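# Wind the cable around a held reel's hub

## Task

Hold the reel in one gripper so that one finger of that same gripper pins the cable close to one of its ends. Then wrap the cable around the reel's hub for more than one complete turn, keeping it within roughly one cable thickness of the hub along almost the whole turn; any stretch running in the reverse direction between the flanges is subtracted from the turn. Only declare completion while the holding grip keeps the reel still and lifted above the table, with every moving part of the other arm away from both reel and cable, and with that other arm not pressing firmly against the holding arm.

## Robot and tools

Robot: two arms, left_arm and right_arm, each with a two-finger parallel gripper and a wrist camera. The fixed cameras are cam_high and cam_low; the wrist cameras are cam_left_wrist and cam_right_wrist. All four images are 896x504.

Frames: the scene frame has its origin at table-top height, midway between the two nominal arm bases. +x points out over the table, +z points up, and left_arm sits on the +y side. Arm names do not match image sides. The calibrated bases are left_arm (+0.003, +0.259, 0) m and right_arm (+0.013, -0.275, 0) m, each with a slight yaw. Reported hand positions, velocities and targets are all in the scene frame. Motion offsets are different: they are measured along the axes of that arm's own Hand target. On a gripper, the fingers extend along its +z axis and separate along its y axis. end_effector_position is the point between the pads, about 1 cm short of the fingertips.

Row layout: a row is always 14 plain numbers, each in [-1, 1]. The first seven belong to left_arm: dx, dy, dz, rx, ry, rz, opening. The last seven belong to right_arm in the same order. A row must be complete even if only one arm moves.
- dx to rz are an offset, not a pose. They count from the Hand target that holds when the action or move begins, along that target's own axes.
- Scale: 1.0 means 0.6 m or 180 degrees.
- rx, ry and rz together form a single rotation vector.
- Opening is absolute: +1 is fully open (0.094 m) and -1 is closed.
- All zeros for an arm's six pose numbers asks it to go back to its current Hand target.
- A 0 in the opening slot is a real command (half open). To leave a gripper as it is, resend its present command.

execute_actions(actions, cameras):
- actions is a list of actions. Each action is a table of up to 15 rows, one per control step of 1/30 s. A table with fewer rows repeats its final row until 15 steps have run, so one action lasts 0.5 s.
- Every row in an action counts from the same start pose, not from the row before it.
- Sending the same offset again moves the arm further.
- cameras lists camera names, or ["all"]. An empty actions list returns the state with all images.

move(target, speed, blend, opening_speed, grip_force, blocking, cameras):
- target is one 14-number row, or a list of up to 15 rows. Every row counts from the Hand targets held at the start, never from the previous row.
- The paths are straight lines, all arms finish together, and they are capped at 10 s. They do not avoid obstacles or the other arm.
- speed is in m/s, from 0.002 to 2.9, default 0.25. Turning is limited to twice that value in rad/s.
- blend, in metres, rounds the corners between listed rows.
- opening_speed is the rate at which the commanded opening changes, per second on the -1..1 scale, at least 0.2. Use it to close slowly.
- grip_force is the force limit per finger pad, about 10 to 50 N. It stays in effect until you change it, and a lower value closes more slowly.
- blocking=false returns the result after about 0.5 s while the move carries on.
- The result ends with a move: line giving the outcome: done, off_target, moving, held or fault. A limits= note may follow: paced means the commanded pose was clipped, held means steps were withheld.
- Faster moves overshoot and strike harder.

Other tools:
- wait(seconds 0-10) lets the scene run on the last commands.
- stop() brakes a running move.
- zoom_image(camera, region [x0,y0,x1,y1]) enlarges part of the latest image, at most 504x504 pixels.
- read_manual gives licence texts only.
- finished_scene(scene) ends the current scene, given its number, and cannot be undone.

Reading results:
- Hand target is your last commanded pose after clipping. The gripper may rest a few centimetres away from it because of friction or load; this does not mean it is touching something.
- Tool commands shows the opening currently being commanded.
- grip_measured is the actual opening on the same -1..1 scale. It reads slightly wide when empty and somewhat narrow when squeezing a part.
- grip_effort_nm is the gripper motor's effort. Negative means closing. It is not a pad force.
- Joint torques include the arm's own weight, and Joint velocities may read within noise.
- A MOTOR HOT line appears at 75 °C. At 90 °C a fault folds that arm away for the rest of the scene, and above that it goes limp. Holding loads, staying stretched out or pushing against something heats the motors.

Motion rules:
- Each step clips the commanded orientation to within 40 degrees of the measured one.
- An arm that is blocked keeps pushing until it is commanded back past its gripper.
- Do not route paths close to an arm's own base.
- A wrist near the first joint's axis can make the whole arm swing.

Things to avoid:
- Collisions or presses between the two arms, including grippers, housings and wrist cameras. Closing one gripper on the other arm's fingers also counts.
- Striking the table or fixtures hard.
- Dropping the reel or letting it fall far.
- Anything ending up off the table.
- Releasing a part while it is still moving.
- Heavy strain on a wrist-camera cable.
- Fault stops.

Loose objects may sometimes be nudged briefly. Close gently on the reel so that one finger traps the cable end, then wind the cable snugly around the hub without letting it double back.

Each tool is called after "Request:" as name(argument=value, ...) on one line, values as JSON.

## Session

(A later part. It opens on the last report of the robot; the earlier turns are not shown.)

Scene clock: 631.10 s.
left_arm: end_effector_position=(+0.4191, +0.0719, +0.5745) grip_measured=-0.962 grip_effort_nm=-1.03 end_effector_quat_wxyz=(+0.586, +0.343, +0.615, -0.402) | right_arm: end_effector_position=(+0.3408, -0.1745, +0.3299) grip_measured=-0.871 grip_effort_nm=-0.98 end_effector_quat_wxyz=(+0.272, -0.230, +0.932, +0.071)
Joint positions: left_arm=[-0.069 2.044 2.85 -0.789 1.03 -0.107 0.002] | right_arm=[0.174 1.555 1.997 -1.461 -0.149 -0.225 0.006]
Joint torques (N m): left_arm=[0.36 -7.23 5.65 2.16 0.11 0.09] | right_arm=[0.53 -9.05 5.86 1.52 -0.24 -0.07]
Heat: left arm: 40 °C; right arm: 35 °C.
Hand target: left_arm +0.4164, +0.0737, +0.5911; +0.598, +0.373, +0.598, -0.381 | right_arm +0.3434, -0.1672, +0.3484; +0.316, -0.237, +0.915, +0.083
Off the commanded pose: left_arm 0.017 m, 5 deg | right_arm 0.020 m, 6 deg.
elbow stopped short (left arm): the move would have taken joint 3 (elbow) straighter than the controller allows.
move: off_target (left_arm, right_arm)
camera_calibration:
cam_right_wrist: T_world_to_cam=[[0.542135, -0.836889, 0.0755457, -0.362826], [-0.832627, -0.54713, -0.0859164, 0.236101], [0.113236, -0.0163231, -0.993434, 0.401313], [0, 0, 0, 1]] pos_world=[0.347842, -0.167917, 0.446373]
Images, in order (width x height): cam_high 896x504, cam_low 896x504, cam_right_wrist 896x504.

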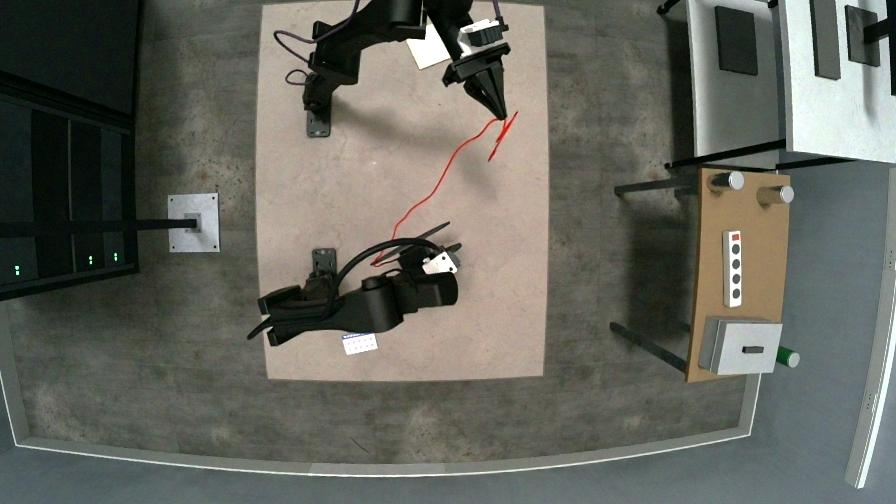

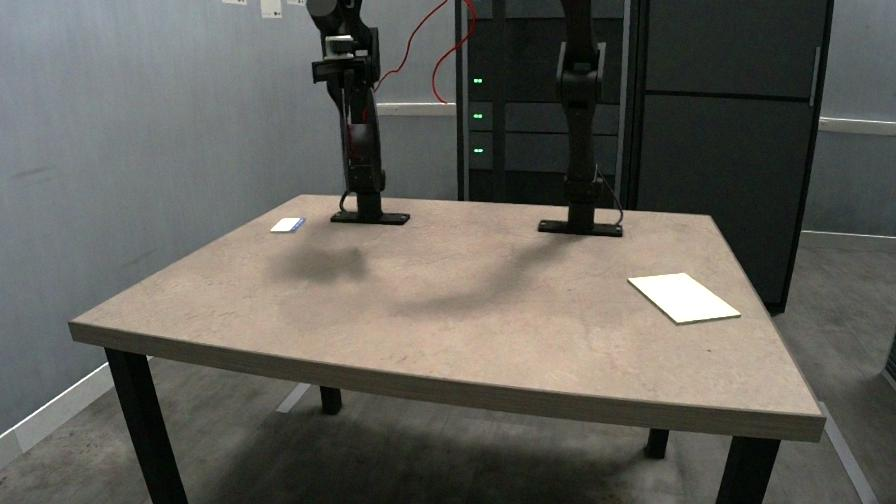

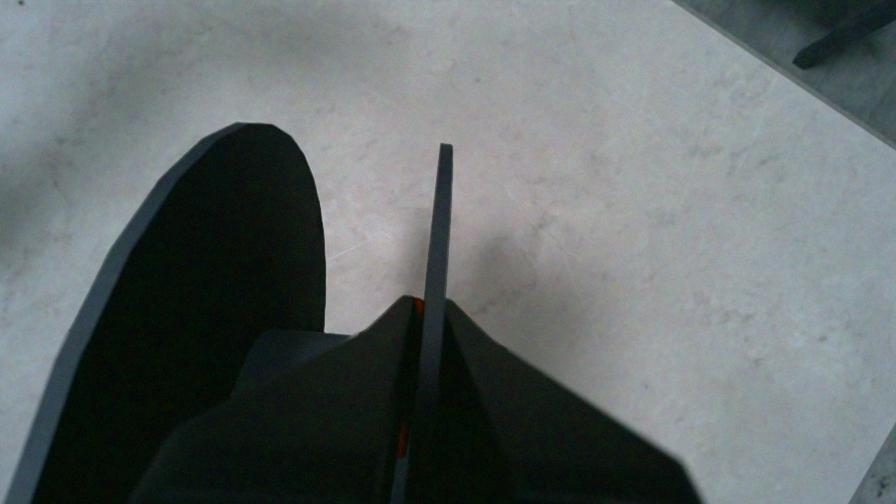

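Request:
move(target=[[0.185,0.098,0.226,0,0,0,-1,0,0,0,0,0,0,-1],[0.185,0.0447,0.386,0,0,0,-1,0,0,0,0,0,0,-1],[0.185,0.0447,0.386,0,0,0,-1,0.148,0,-0.053,0,0,0,-1]], speed=[0.13,0.13,0.06], cameras=["cam_right_wrist","cam_high","cam_low"])

Request:
zoom_image(camera="cam_high", region=[320, 180, 560, 340])

Scene clock: 649.40 s.
left_arm: end_effector_position=(+0.5364, -0.1219, +0.4644) grip_measured=-0.962 grip_effort_nm=-1.03 end_effector_quat_wxyz=(+0.638, +0.317, +0.585, -0.386) | right_arm: end_effector_position=(+0.2614, -0.2167, +0.3090) grip_measured=-0.871 grip_effort_nm=-0.98 end_effector_quat_wxyz=(+0.286, -0.233, +0.927, +0.068)
Joint positions: left_arm=[-0.464 2.458 2.85 -0.258 0.562 -0.119 0.002] | right_arm=[0.026 1.192 1.609 -1.432 -0.226 -0.359 0.006]
Joint torques (N m): left_arm=[-0.57 -10.48 7.5 2.42 -0.22 -0.1] | right_arm=[-0.5 -4.49 5.96 1.37 -0.46 -0.08]
Heat: left arm: 42 °C; right arm: 34 °C.
Hand target: left_arm +0.5399, -0.1247, +0.4813; +0.598, +0.373, +0.598, -0.381 | right_arm +0.2651, -0.2106, +0.3186; +0.316, -0.237, +0.915, +0.083
Off the commanded pose: left_arm 0.017 m, 8 deg | right_arm 0.012 m, 4 deg.
elbow stopped short (left arm): the move would have taken joint 3 (elbow) straighter than the controller allows.
move: off_target (left_arm, right_arm)
camera_calibration:
cam_right_wrist: T_world_to_cam=[[0.542599, -0.835025, 0.0912094, -0.358115], [-0.827824, -0.549993, -0.110527, 0.150932], [0.142457, -0.0155334, -0.989679, 0.380252], [0, 0, 0, 1]] pos_world=[0.265088, -0.210117, 0.425673]
Images, in order (width x height): cam_high 896x504, cam_low 896x504, cam_right_wrist 896x504.

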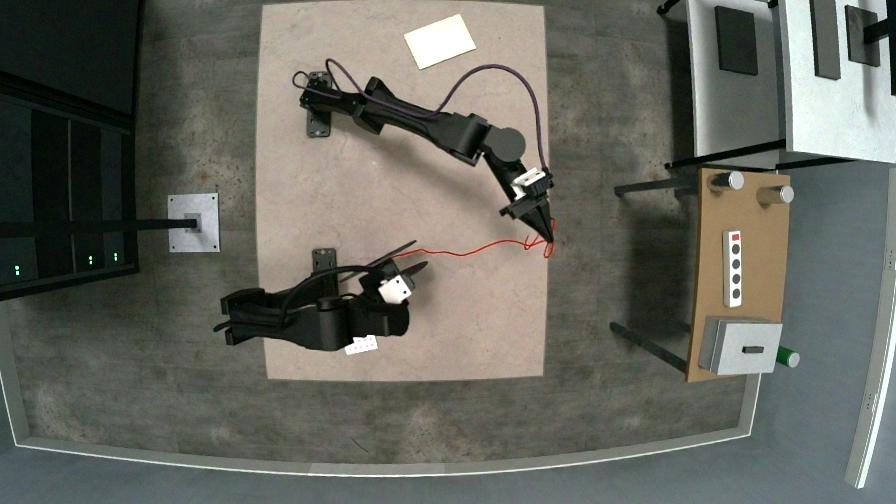

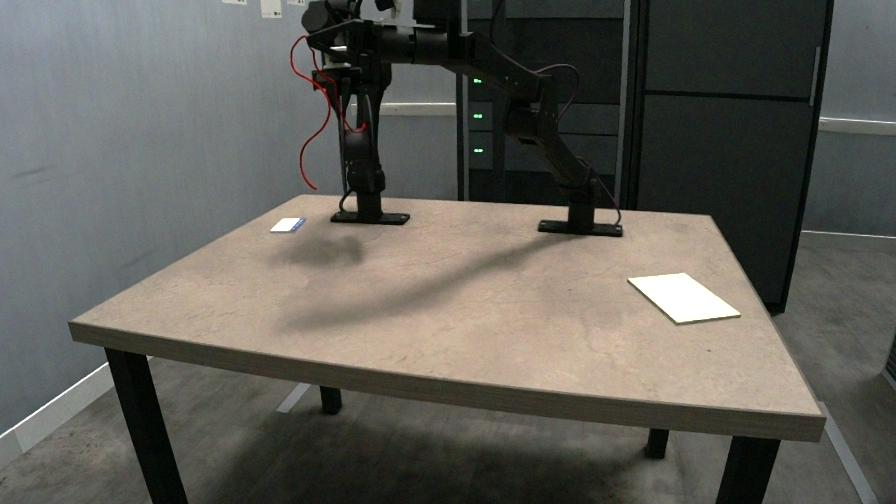

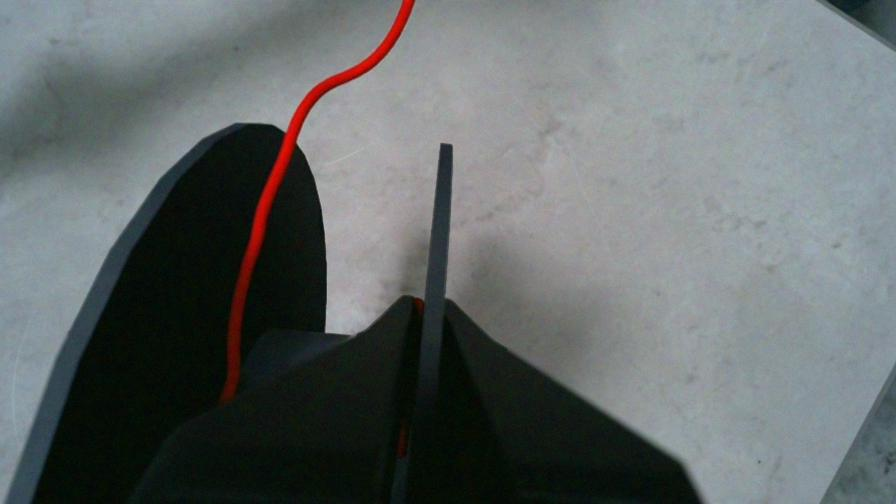

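Scaled by 2.100 from the camera's 896x504 image, which has a finer 1280x720 frame.

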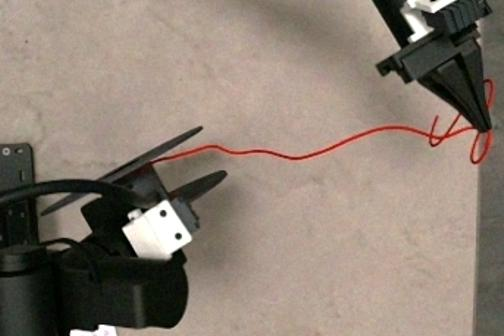

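Request:
move(target=[[0.25,0.0567,-0.1115,0,0,0,-1,0,0,0,0,0,0,-1],[0.55,0.0533,-0.1412,0,0,0,-1,-0.148,0,0.053,0,0,0,-1]], speed=[0.13,0.13], cameras=["cam_right_wrist","cam_high","cam_low"])

Request:
zoom_image(camera="cam_low", region=[280, 30, 460, 230])

Scene clock: 658.93 s.
left_arm: end_effector_position=(+0.5313, -0.0403, +0.1465) grip_measured=-0.962 grip_effort_nm=-1.03 end_effector_quat_wxyz=(+0.581, +0.364, +0.619, -0.383) | right_arm: end_effector_position=(+0.3325, -0.1717, +0.3315) grip_measured=-0.871 grip_effort_nm=-0.98 end_effector_quat_wxyz=(+0.283, -0.241, +0.925, +0.081)
Joint positions: left_arm=[-0.289 2.326 1.422 0.857 0.814 -0.018 0.002] | right_arm=[0.173 1.506 1.941 -1.432 -0.177 -0.241 0.006]
Joint torques (N m): left_arm=[0.66 -9.92 5.26 2.31 0.15 0.02] | right_arm=[0.75 -4.46 10.13 1.33 -0.03 0.06]
Heat: left arm: 43 °C; right arm: 34 °C.
Hand target: left_arm +0.5301, -0.0376, +0.1506; +0.598, +0.373, +0.598, -0.381 | right_arm +0.3434, -0.1671, +0.3484; +0.316, -0.237, +0.915, +0.083
Off the commanded pose: left_arm 0.005 m, 3 deg | right_arm 0.021 m, 4 deg.
move: off_target (left_arm, right_arm)
camera_calibration:
cam_right_wrist: T_world_to_cam=[[0.562608, -0.823744, 0.0701268, -0.358828], [-0.815829, -0.566918, -0.114138, 0.231304], [0.133776, 0.00700334, -0.990987, 0.400292], [0, 0, 0, 1]] pos_world=[0.337034, -0.167255, 0.448249]
Images, in order (width x height): cam_high 896x504, cam_low 896x504, cam_right_wrist 896x504.

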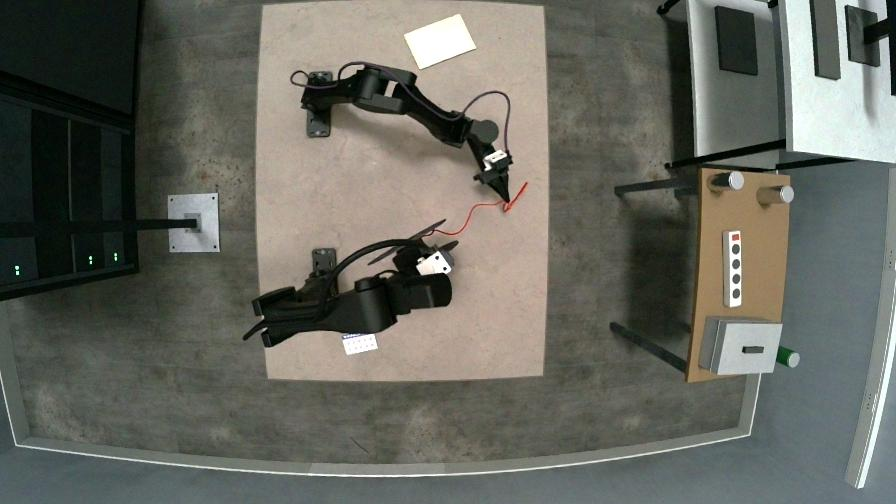

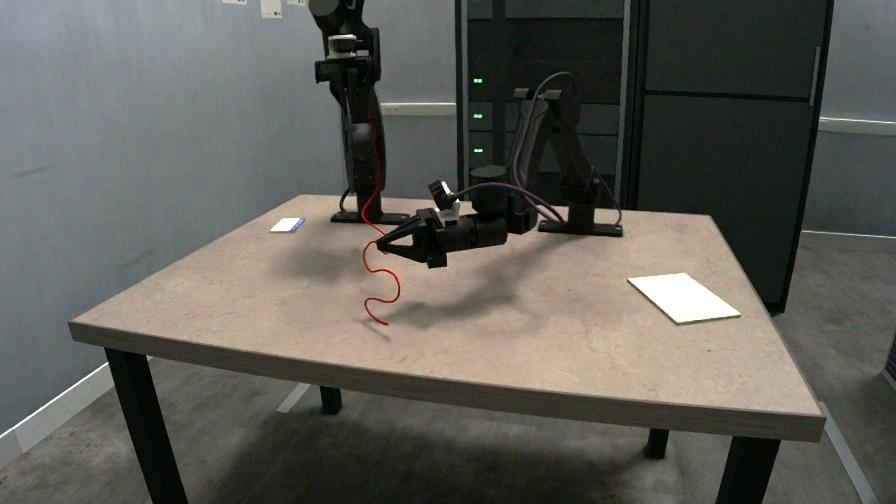

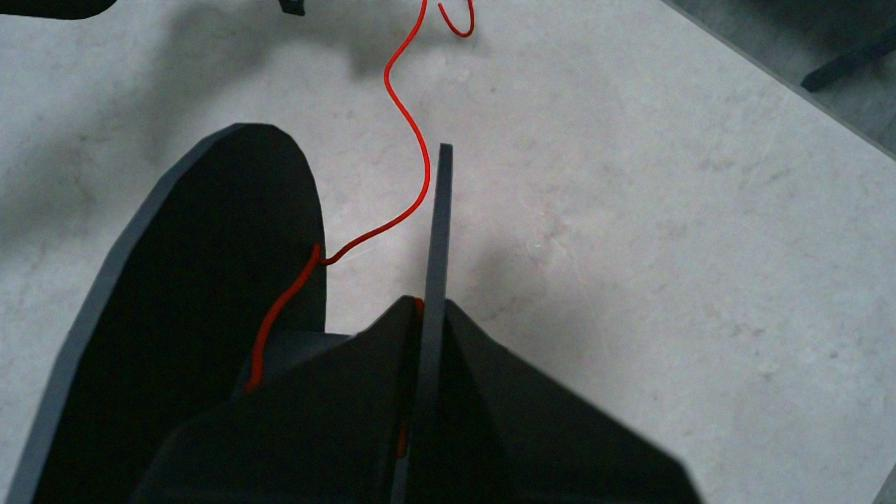

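Scaled by 2.520 from the camera's 896x504 image, which has a finer 1280x720 frame.

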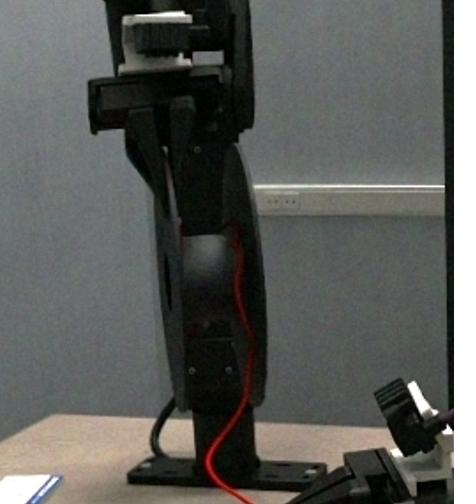

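Request:
move(target=[[0.075,-0.091,0.0135,0,0,0,-1,0,0,0,0,0,0,-1],[0.108,-0.423,0.022,0,0,0,-1,0,0,0,0,0,0,-1],[0.083,-0.725,0.027,0,0,0,-1,0,0,0,0,0,0,-1],[-0.167,-0.7955,0.0193,0,0,0,-1,0,0,0,0,0,0,-1]], speed=0.14, blend=0.03, cameras=["cam_right_wrist","cam_high","cam_low"])

Request:
zoom_image(camera="cam_low", region=[280, 60, 440, 250])

Request:
zoom_image(camera="cam_right_wrist", region=[180, 200, 440, 420])

Scene clock: 669.50 s.
left_arm: end_effector_position=(+0.1040, -0.2535, +0.2333) grip_measured=-0.962 grip_effort_nm=-1.03 end_effector_quat_wxyz=(+0.586, +0.383, +0.602, -0.383) | right_arm: end_effector_position=(+0.3325, -0.1717, +0.3315) grip_measured=-0.871 grip_effort_nm=-0.98 end_effector_quat_wxyz=(+0.283, -0.241, +0.925, +0.081)
Joint positions: left_arm=[-1.485 1.759 0.931 0.808 -0.35 -0.018 0.002] | right_arm=[0.173 1.506 1.941 -1.432 -0.177 -0.241 0.006]
Joint torques (N m): left_arm=[-0.61 -9.43 9.47 1.45 -0.23 0.07] | right_arm=[0.8 -4.51 9.92 1.27 0 0.11]
Heat: left arm: 43 °C; right arm: 35 °C.
Hand target: left_arm +0.1053, -0.2532, +0.2554; +0.598, +0.373, +0.598, -0.381 | right_arm +0.3434, -0.1671, +0.3484; +0.316, -0.237, +0.915, +0.083
Off the commanded pose: left_arm 0.022 m, 2 deg | right_arm 0.021 m, 4 deg.
move: off_target (left_arm, right_arm)
camera_calibration:
cam_right_wrist: T_world_to_cam=[[0.562608, -0.823744, 0.0701268, -0.358828], [-0.815829, -0.566918, -0.114138, 0.231304], [0.133776, 0.00700334, -0.990987, 0.400292], [0, 0, 0, 1]] pos_world=[0.337034, -0.167255, 0.448249]
Images, in order (width x height): cam_high 896x504, cam_low 896x504, cam_right_wrist 896x504.

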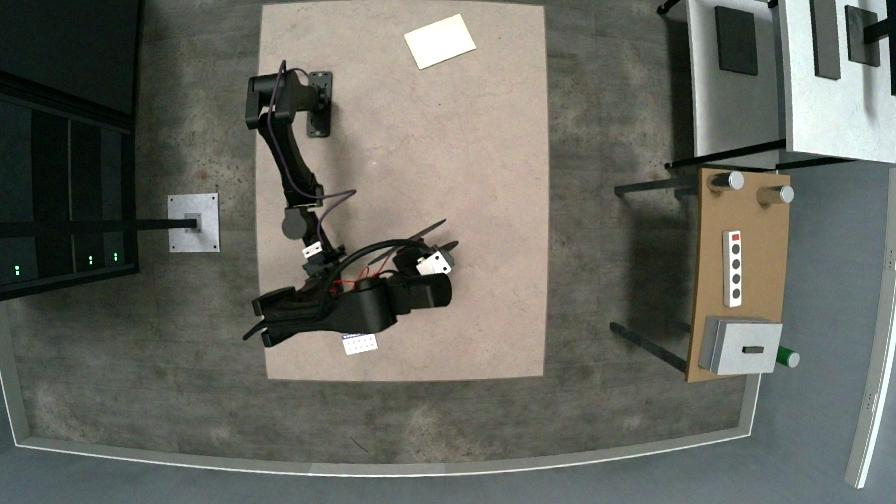

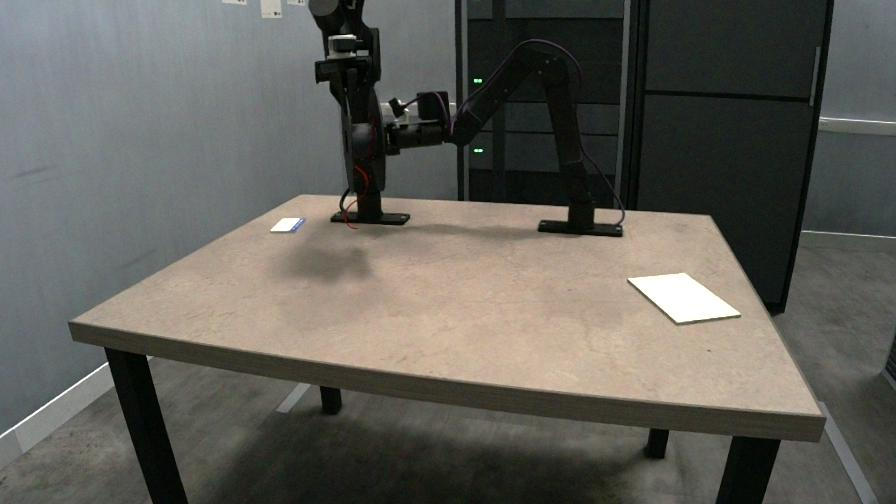

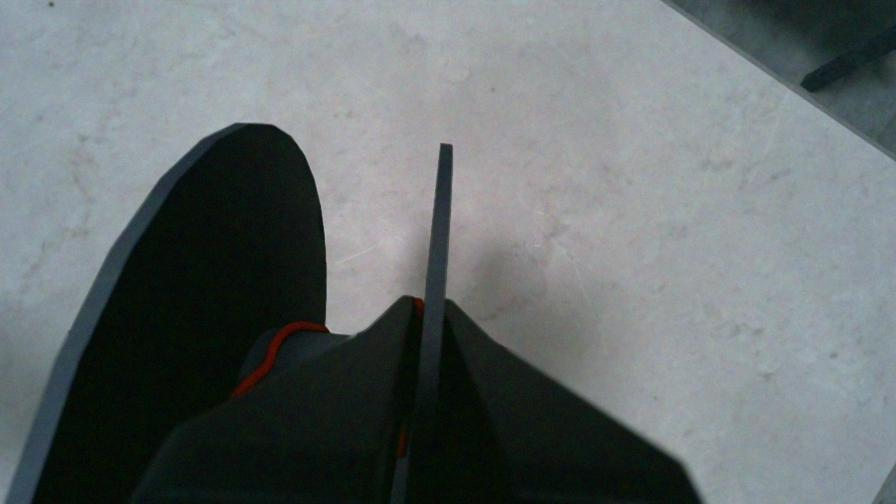

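Scaled by 2.653 from the camera's 896x504 image, which has a finer 1280x720 frame.

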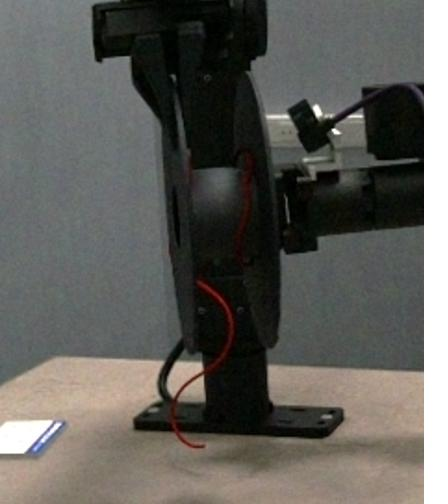

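Scaled by 1.938 from the camera's 896x504 image, which has a finer 1280x720 frame.

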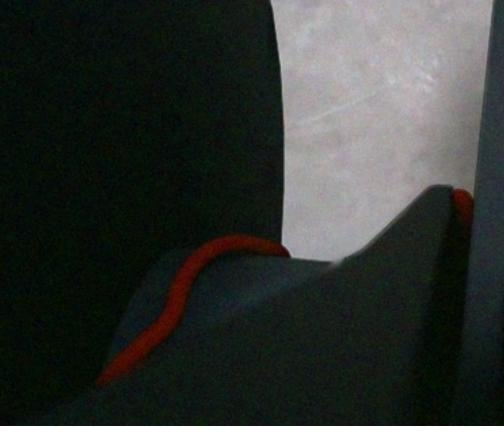

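Request:
move(target=[[-0.2,-0.01,-0.06,0,0,0,-1,0,0,0,0,0,0,-1]], speed=0.08, cameras=["cam_right_wrist","cam_high","cam_low","cam_left_wrist"])

Request:
zoom_image(camera="cam_low", region=[280, 60, 440, 250])

Request:
zoom_image(camera="cam_right_wrist", region=[180, 200, 440, 420])

Request:
zoom_image(camera="cam_high", region=[300, 180, 500, 320])

Scene clock: 676.03 s.
left_arm: end_effector_position=(+0.0861, -0.2293, +0.3477) grip_measured=-0.962 grip_effort_nm=-1.03 end_effector_quat_wxyz=(+0.588, +0.388, +0.604, -0.373) | right_arm: end_effector_position=(+0.3325, -0.1717, +0.3315) grip_measured=-0.871 grip_effort_nm=-0.98 end_effector_quat_wxyz=(+0.283, -0.241, +0.925, +0.081)
Joint positions: left_arm=[-1.54 1.51 1.165 0.311 -0.415 -0.009 0.002] | right_arm=[0.173 1.506 1.941 -1.432 -0.177 -0.241 0.006]
Joint torques (N m): left_arm=[-0.69 -8.2 10.88 1.53 -0.13 0.07] | right_arm=[0.49 -4.51 10.11 1.26 -0.05 0.12]
Heat: left arm: 42 °C; right arm: 35 °C.
Hand target: left_arm +0.0851, -0.2221, +0.3754; +0.598, +0.373, +0.598, -0.381 | right_arm +0.3434, -0.1671, +0.3484; +0.316, -0.237, +0.915, +0.083
Off the commanded pose: left_arm 0.028 m, 2 deg | right_arm 0.021 m, 4 deg.
move: off_target (left_arm, right_arm)
camera_calibration:
cam_left_wrist: T_world_to_cam=[[-0.903852, -0.411525, 0.117042, -0.0652919], [-0.293376, 0.397015, -0.86966, 0.441128], [0.311419, -0.820382, -0.479575, 0.0643703], [0, 0, 0, 1]] pos_world=[0.0503562, -0.149196, 0.422144]
cam_right_wrist: T_world_to_cam=[[0.562608, -0.823744, 0.0701268, -0.358828], [-0.815829, -0.566918, -0.114138, 0.231304], [0.133776, 0.00700334, -0.990987, 0.400292], [0, 0, 0, 1]] pos_world=[0.337034, -0.167255, 0.448249]

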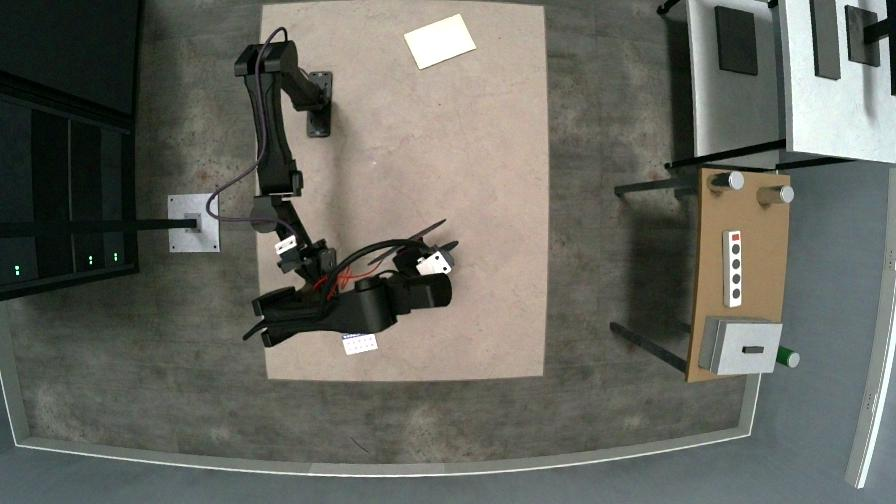

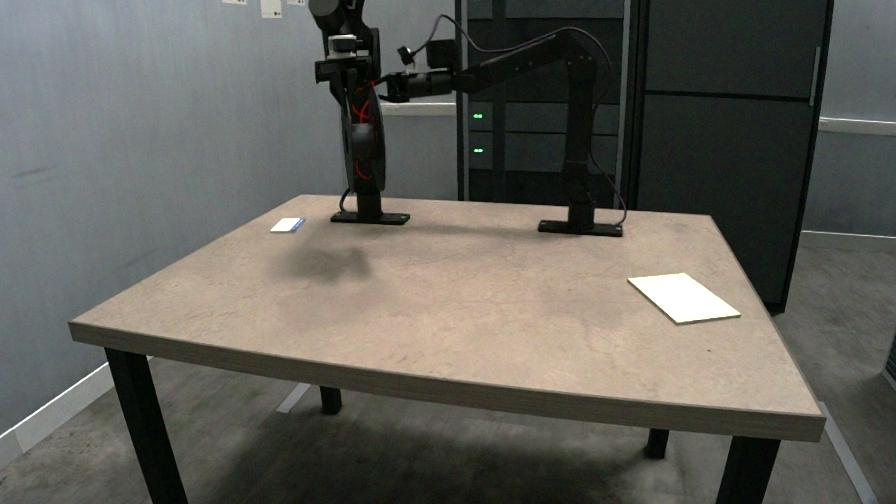

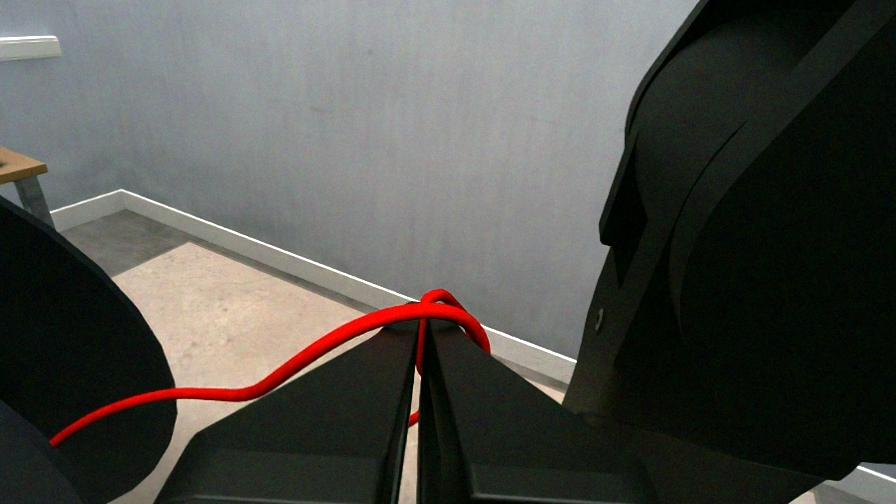

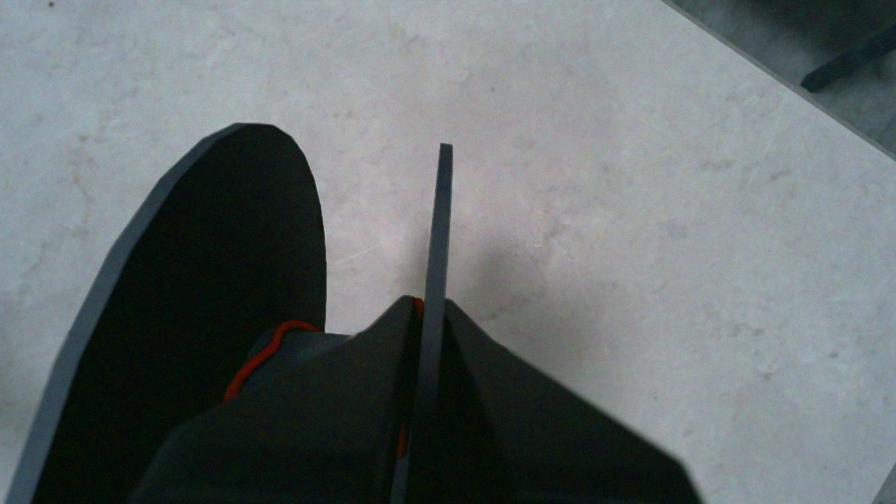

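Scaled by 2.653 from the camera's 896x504 image, which has a finer 1280x720 frame.

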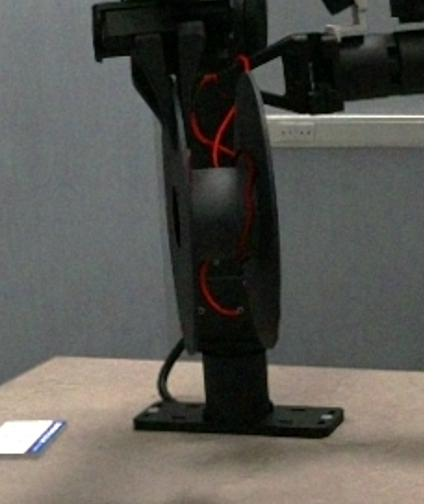

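Scaled by 1.938 from the camera's 896x504 image, which has a finer 1280x720 frame.

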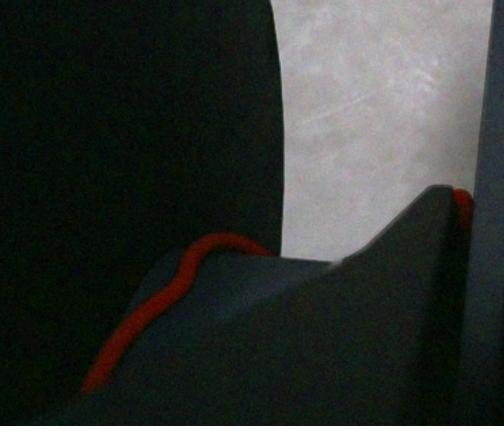

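Scaled by 2.520 from the camera's 896x504 image, which has a finer 1280x720 frame.

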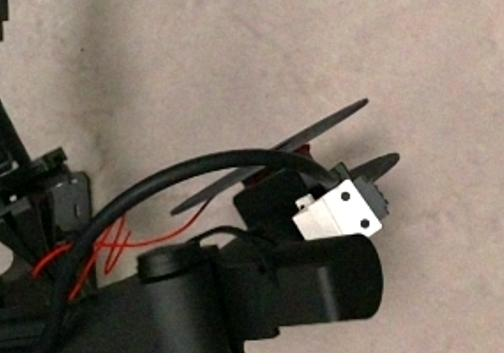

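Request:
move(target=[[-0.05,0.0297,-0.0594,0,0,0,-1,0,0,0,0,0,0,-1],[-0.24,0.028,-0.06,0,0,0,-1,0,0,0,0,0,0,-1]], speed=0.08, cameras=["cam_right_wrist","cam_high","cam_low","cam_left_wrist"])

Request:
zoom_image(camera="cam_low", region=[280, 60, 440, 250])

Request:
zoom_image(camera="cam_high", region=[300, 180, 500, 320])

Scene clock: 684.60 s.
left_arm: end_effector_position=(+0.0912, -0.1862, +0.4827) grip_measured=-0.962 grip_effort_nm=-1.03 end_effector_quat_wxyz=(+0.584, +0.388, +0.622, -0.350) | right_arm: end_effector_position=(+0.3330, -0.1716, +0.3350) grip_measured=-0.871 grip_effort_nm=-0.98 end_effector_quat_wxyz=(+0.287, -0.233, +0.925, +0.083)
Joint positions: left_arm=[-1.54 1.472 1.73 -0.341 -0.452 -0.018 0.002] | right_arm=[0.173 1.506 1.951 -1.432 -0.177 -0.224 0.006]
Joint torques (N m): left_arm=[-0.47 -5.33 11.93 2.02 0.09 0.08] | right_arm=[0.68 -4.26 9.24 1.3 0 0.02]
Heat: left arm: 41 °C; right arm: 35 °C.
Hand target: left_arm +0.0856, -0.1811, +0.5189; +0.598, +0.373, +0.598, -0.381 | right_arm +0.3434, -0.1671, +0.3484; +0.316, -0.237, +0.915, +0.083
Off the commanded pose: left_arm 0.037 m, 5 deg | right_arm 0.018 m, 3 deg.
move: off_target (left_arm, right_arm)
camera_calibration:
cam_left_wrist: T_world_to_cam=[[-0.887013, -0.449823, 0.104247, -0.0611431], [-0.314797, 0.423944, -0.84922, 0.540067], [0.337804, -0.786086, -0.517646, 0.185243], [0, 0, 0, 1]] pos_world=[0.0532008, -0.110845, 0.5609]
cam_right_wrist: T_world_to_cam=[[0.550675, -0.832227, 0.0644609, -0.354862], [-0.822997, -0.554217, -0.124578, 0.240189], [0.139402, 0.0155506, -0.990114, 0.403023], [0, 0, 0, 1]] pos_world=[0.336906, -0.168476, 0.451835]

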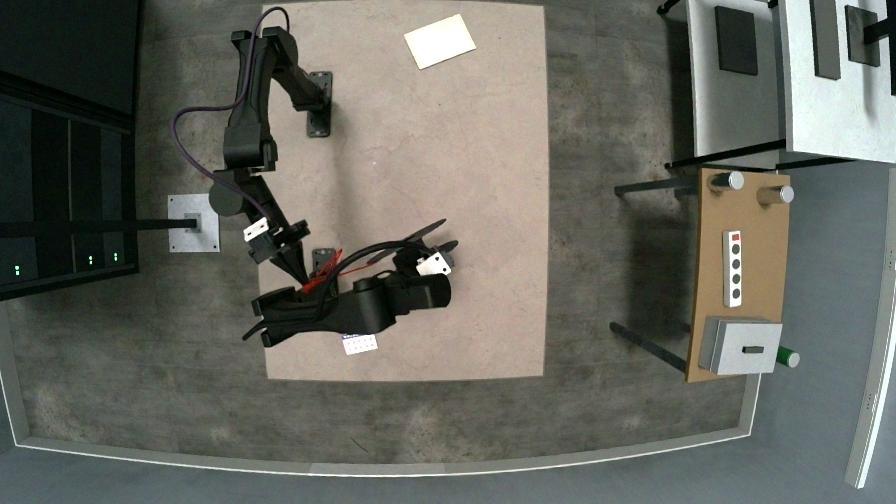

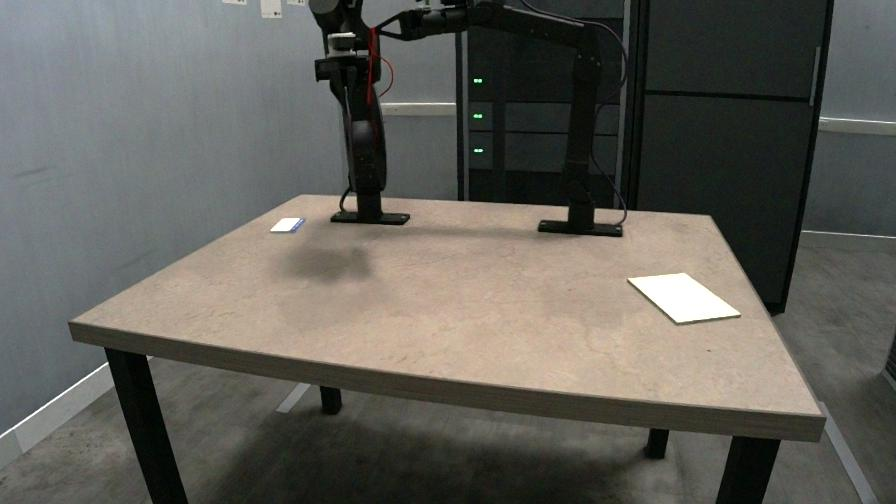

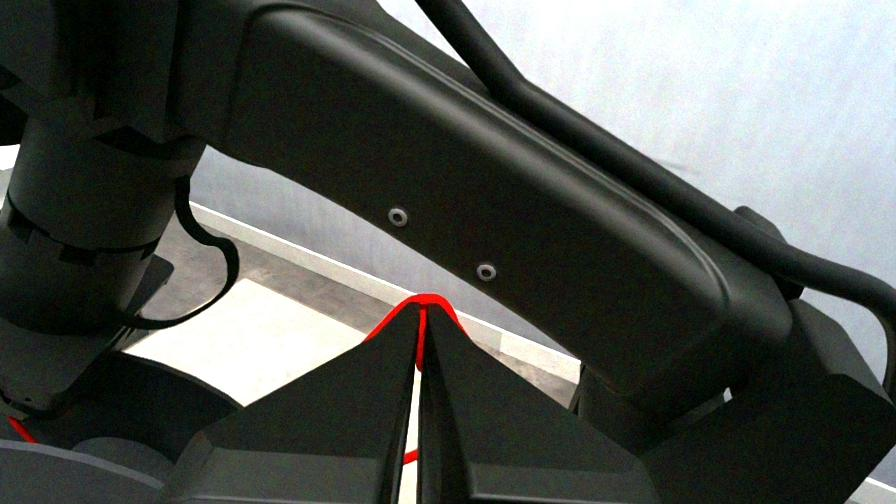

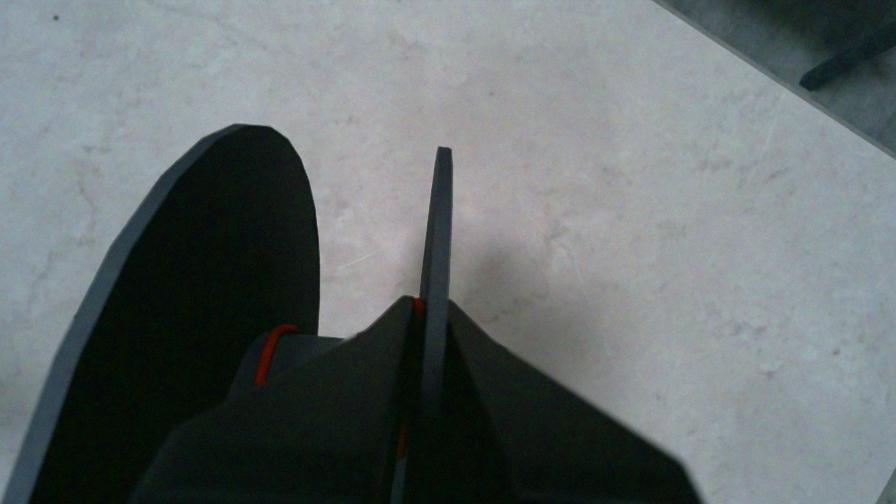

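Scaled by 2.653 from the camera's 896x504 image, which has a finer 1280x720 frame.

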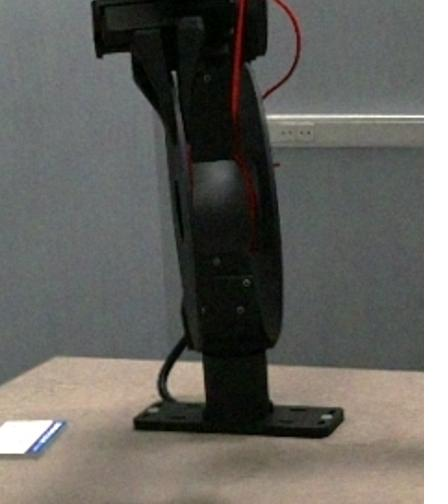

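Scaled by 2.520 from the camera's 896x504 image, which has a finer 1280x720 frame.

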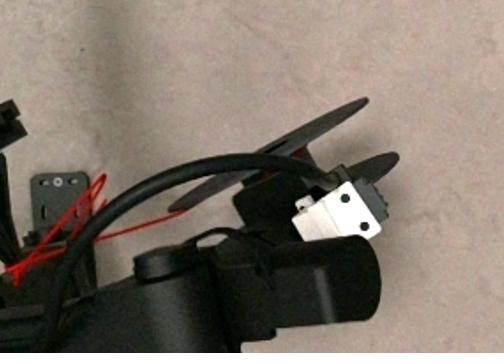

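Request:
move(target=[[0.115,-0.003,0.015,0,0,0,-1,0,0,0,0,0,0,-1],[0.24,-0.0193,0.0725,0,0,0,-1,0,0,0,0,0,0,-1],[0.448,-0.0257,0.1216,0,0,0,-1,0,0,0,0,0,0,-1],[0.7,0.0434,0.151,0,0,0,-1,0,0,0,0,0,0,-1]], speed=0.12, blend=0.02, cameras=["cam_right_wrist","cam_high","cam_low","cam_left_wrist"])

Request:
zoom_image(camera="cam_low", region=[280, 60, 440, 250])

Scene clock: 694.97 s.
left_arm: end_effector_position=(+0.1468, -0.2539, +0.0857) grip_measured=-0.962 grip_effort_nm=-1.03 end_effector_quat_wxyz=(+0.585, +0.385, +0.618, -0.357) | right_arm: end_effector_position=(+0.3331, -0.1718, +0.3350) grip_measured=-0.871 grip_effort_nm=-0.98 end_effector_quat_wxyz=(+0.288, -0.237, +0.924, +0.081)
Joint positions: left_arm=[-1.385 2.22 0.853 1.304 -0.292 -0.009 0.002] | right_arm=[0.173 1.506 1.951 -1.432 -0.175 -0.233 0.006]
Joint torques (N m): left_arm=[0.42 -7.73 4.14 2.57 0.16 0.08] | right_arm=[0.65 -4.44 9.17 1.34 0 -0.02]
Heat: left arm: 43 °C; right arm: 35 °C.
Hand target: left_arm +0.1456, -0.2556, +0.0991; +0.598, +0.373, +0.598, -0.381 | right_arm +0.3434, -0.1671, +0.3484; +0.316, -0.237, +0.915, +0.083
Off the commanded pose: left_arm 0.014 m, 4 deg | right_arm 0.018 m, 3 deg.
move: off_target (left_arm, right_arm)
camera_calibration:
cam_left_wrist: T_world_to_cam=[[-0.889184, -0.44348, 0.112591, 0.000355534], [-0.313872, 0.412166, -0.855338, 0.246448], [0.332919, -0.795893, -0.505687, -0.0949999], [0, 0, 0, 1]] pos_world=[0.109297, -0.17703, 0.162717]
cam_right_wrist: T_world_to_cam=[[0.556062, -0.828108, 0.070934, -0.358402], [-0.81888, -0.560466, -0.123751, 0.237363], [0.142235, 0.0107267, -0.989775, 0.401148], [0, 0, 0, 1]] pos_world=[0.336609, -0.168065, 0.451843]

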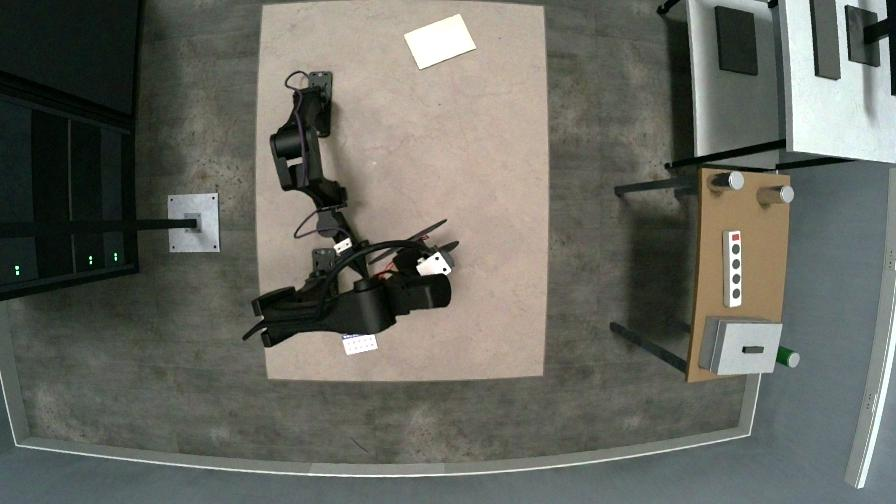

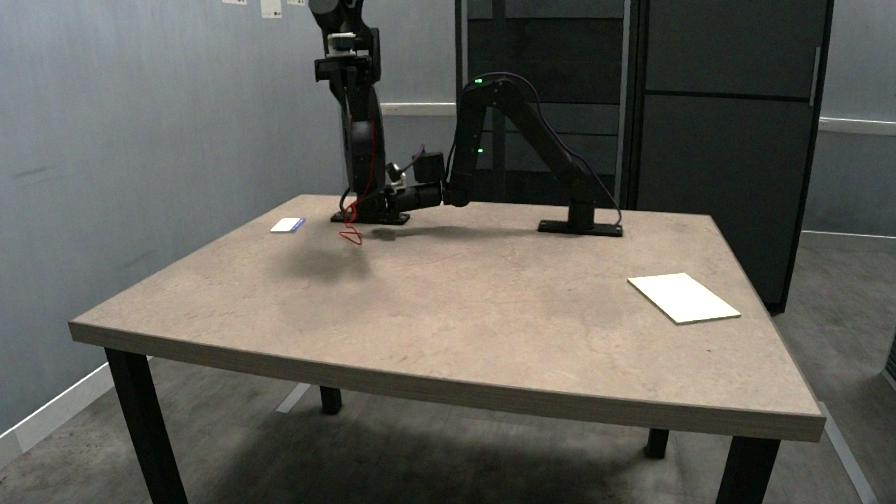

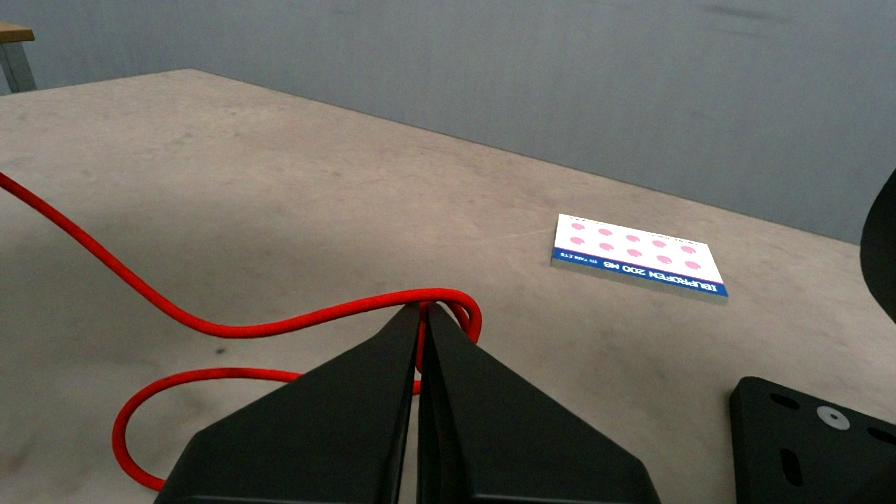

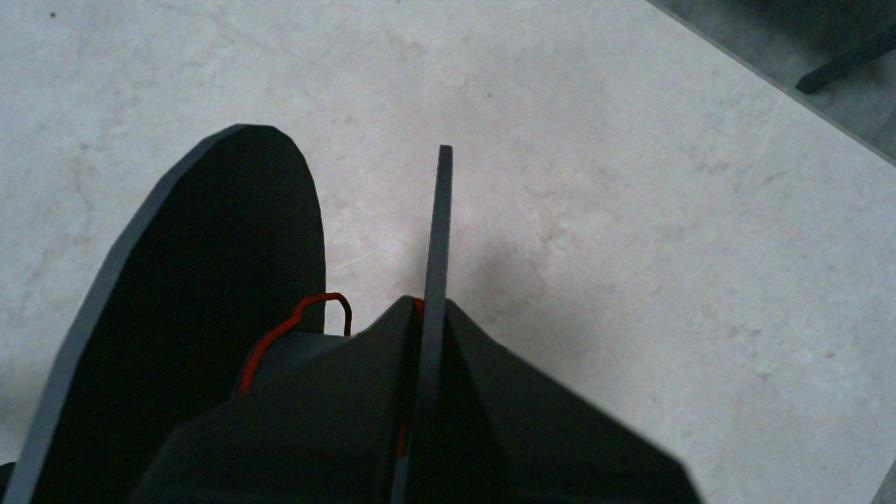

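Scaled by 2.653 from the camera's 896x504 image, which has a finer 1280x720 frame.

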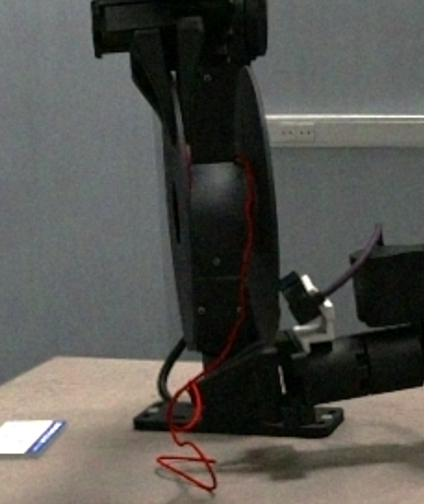

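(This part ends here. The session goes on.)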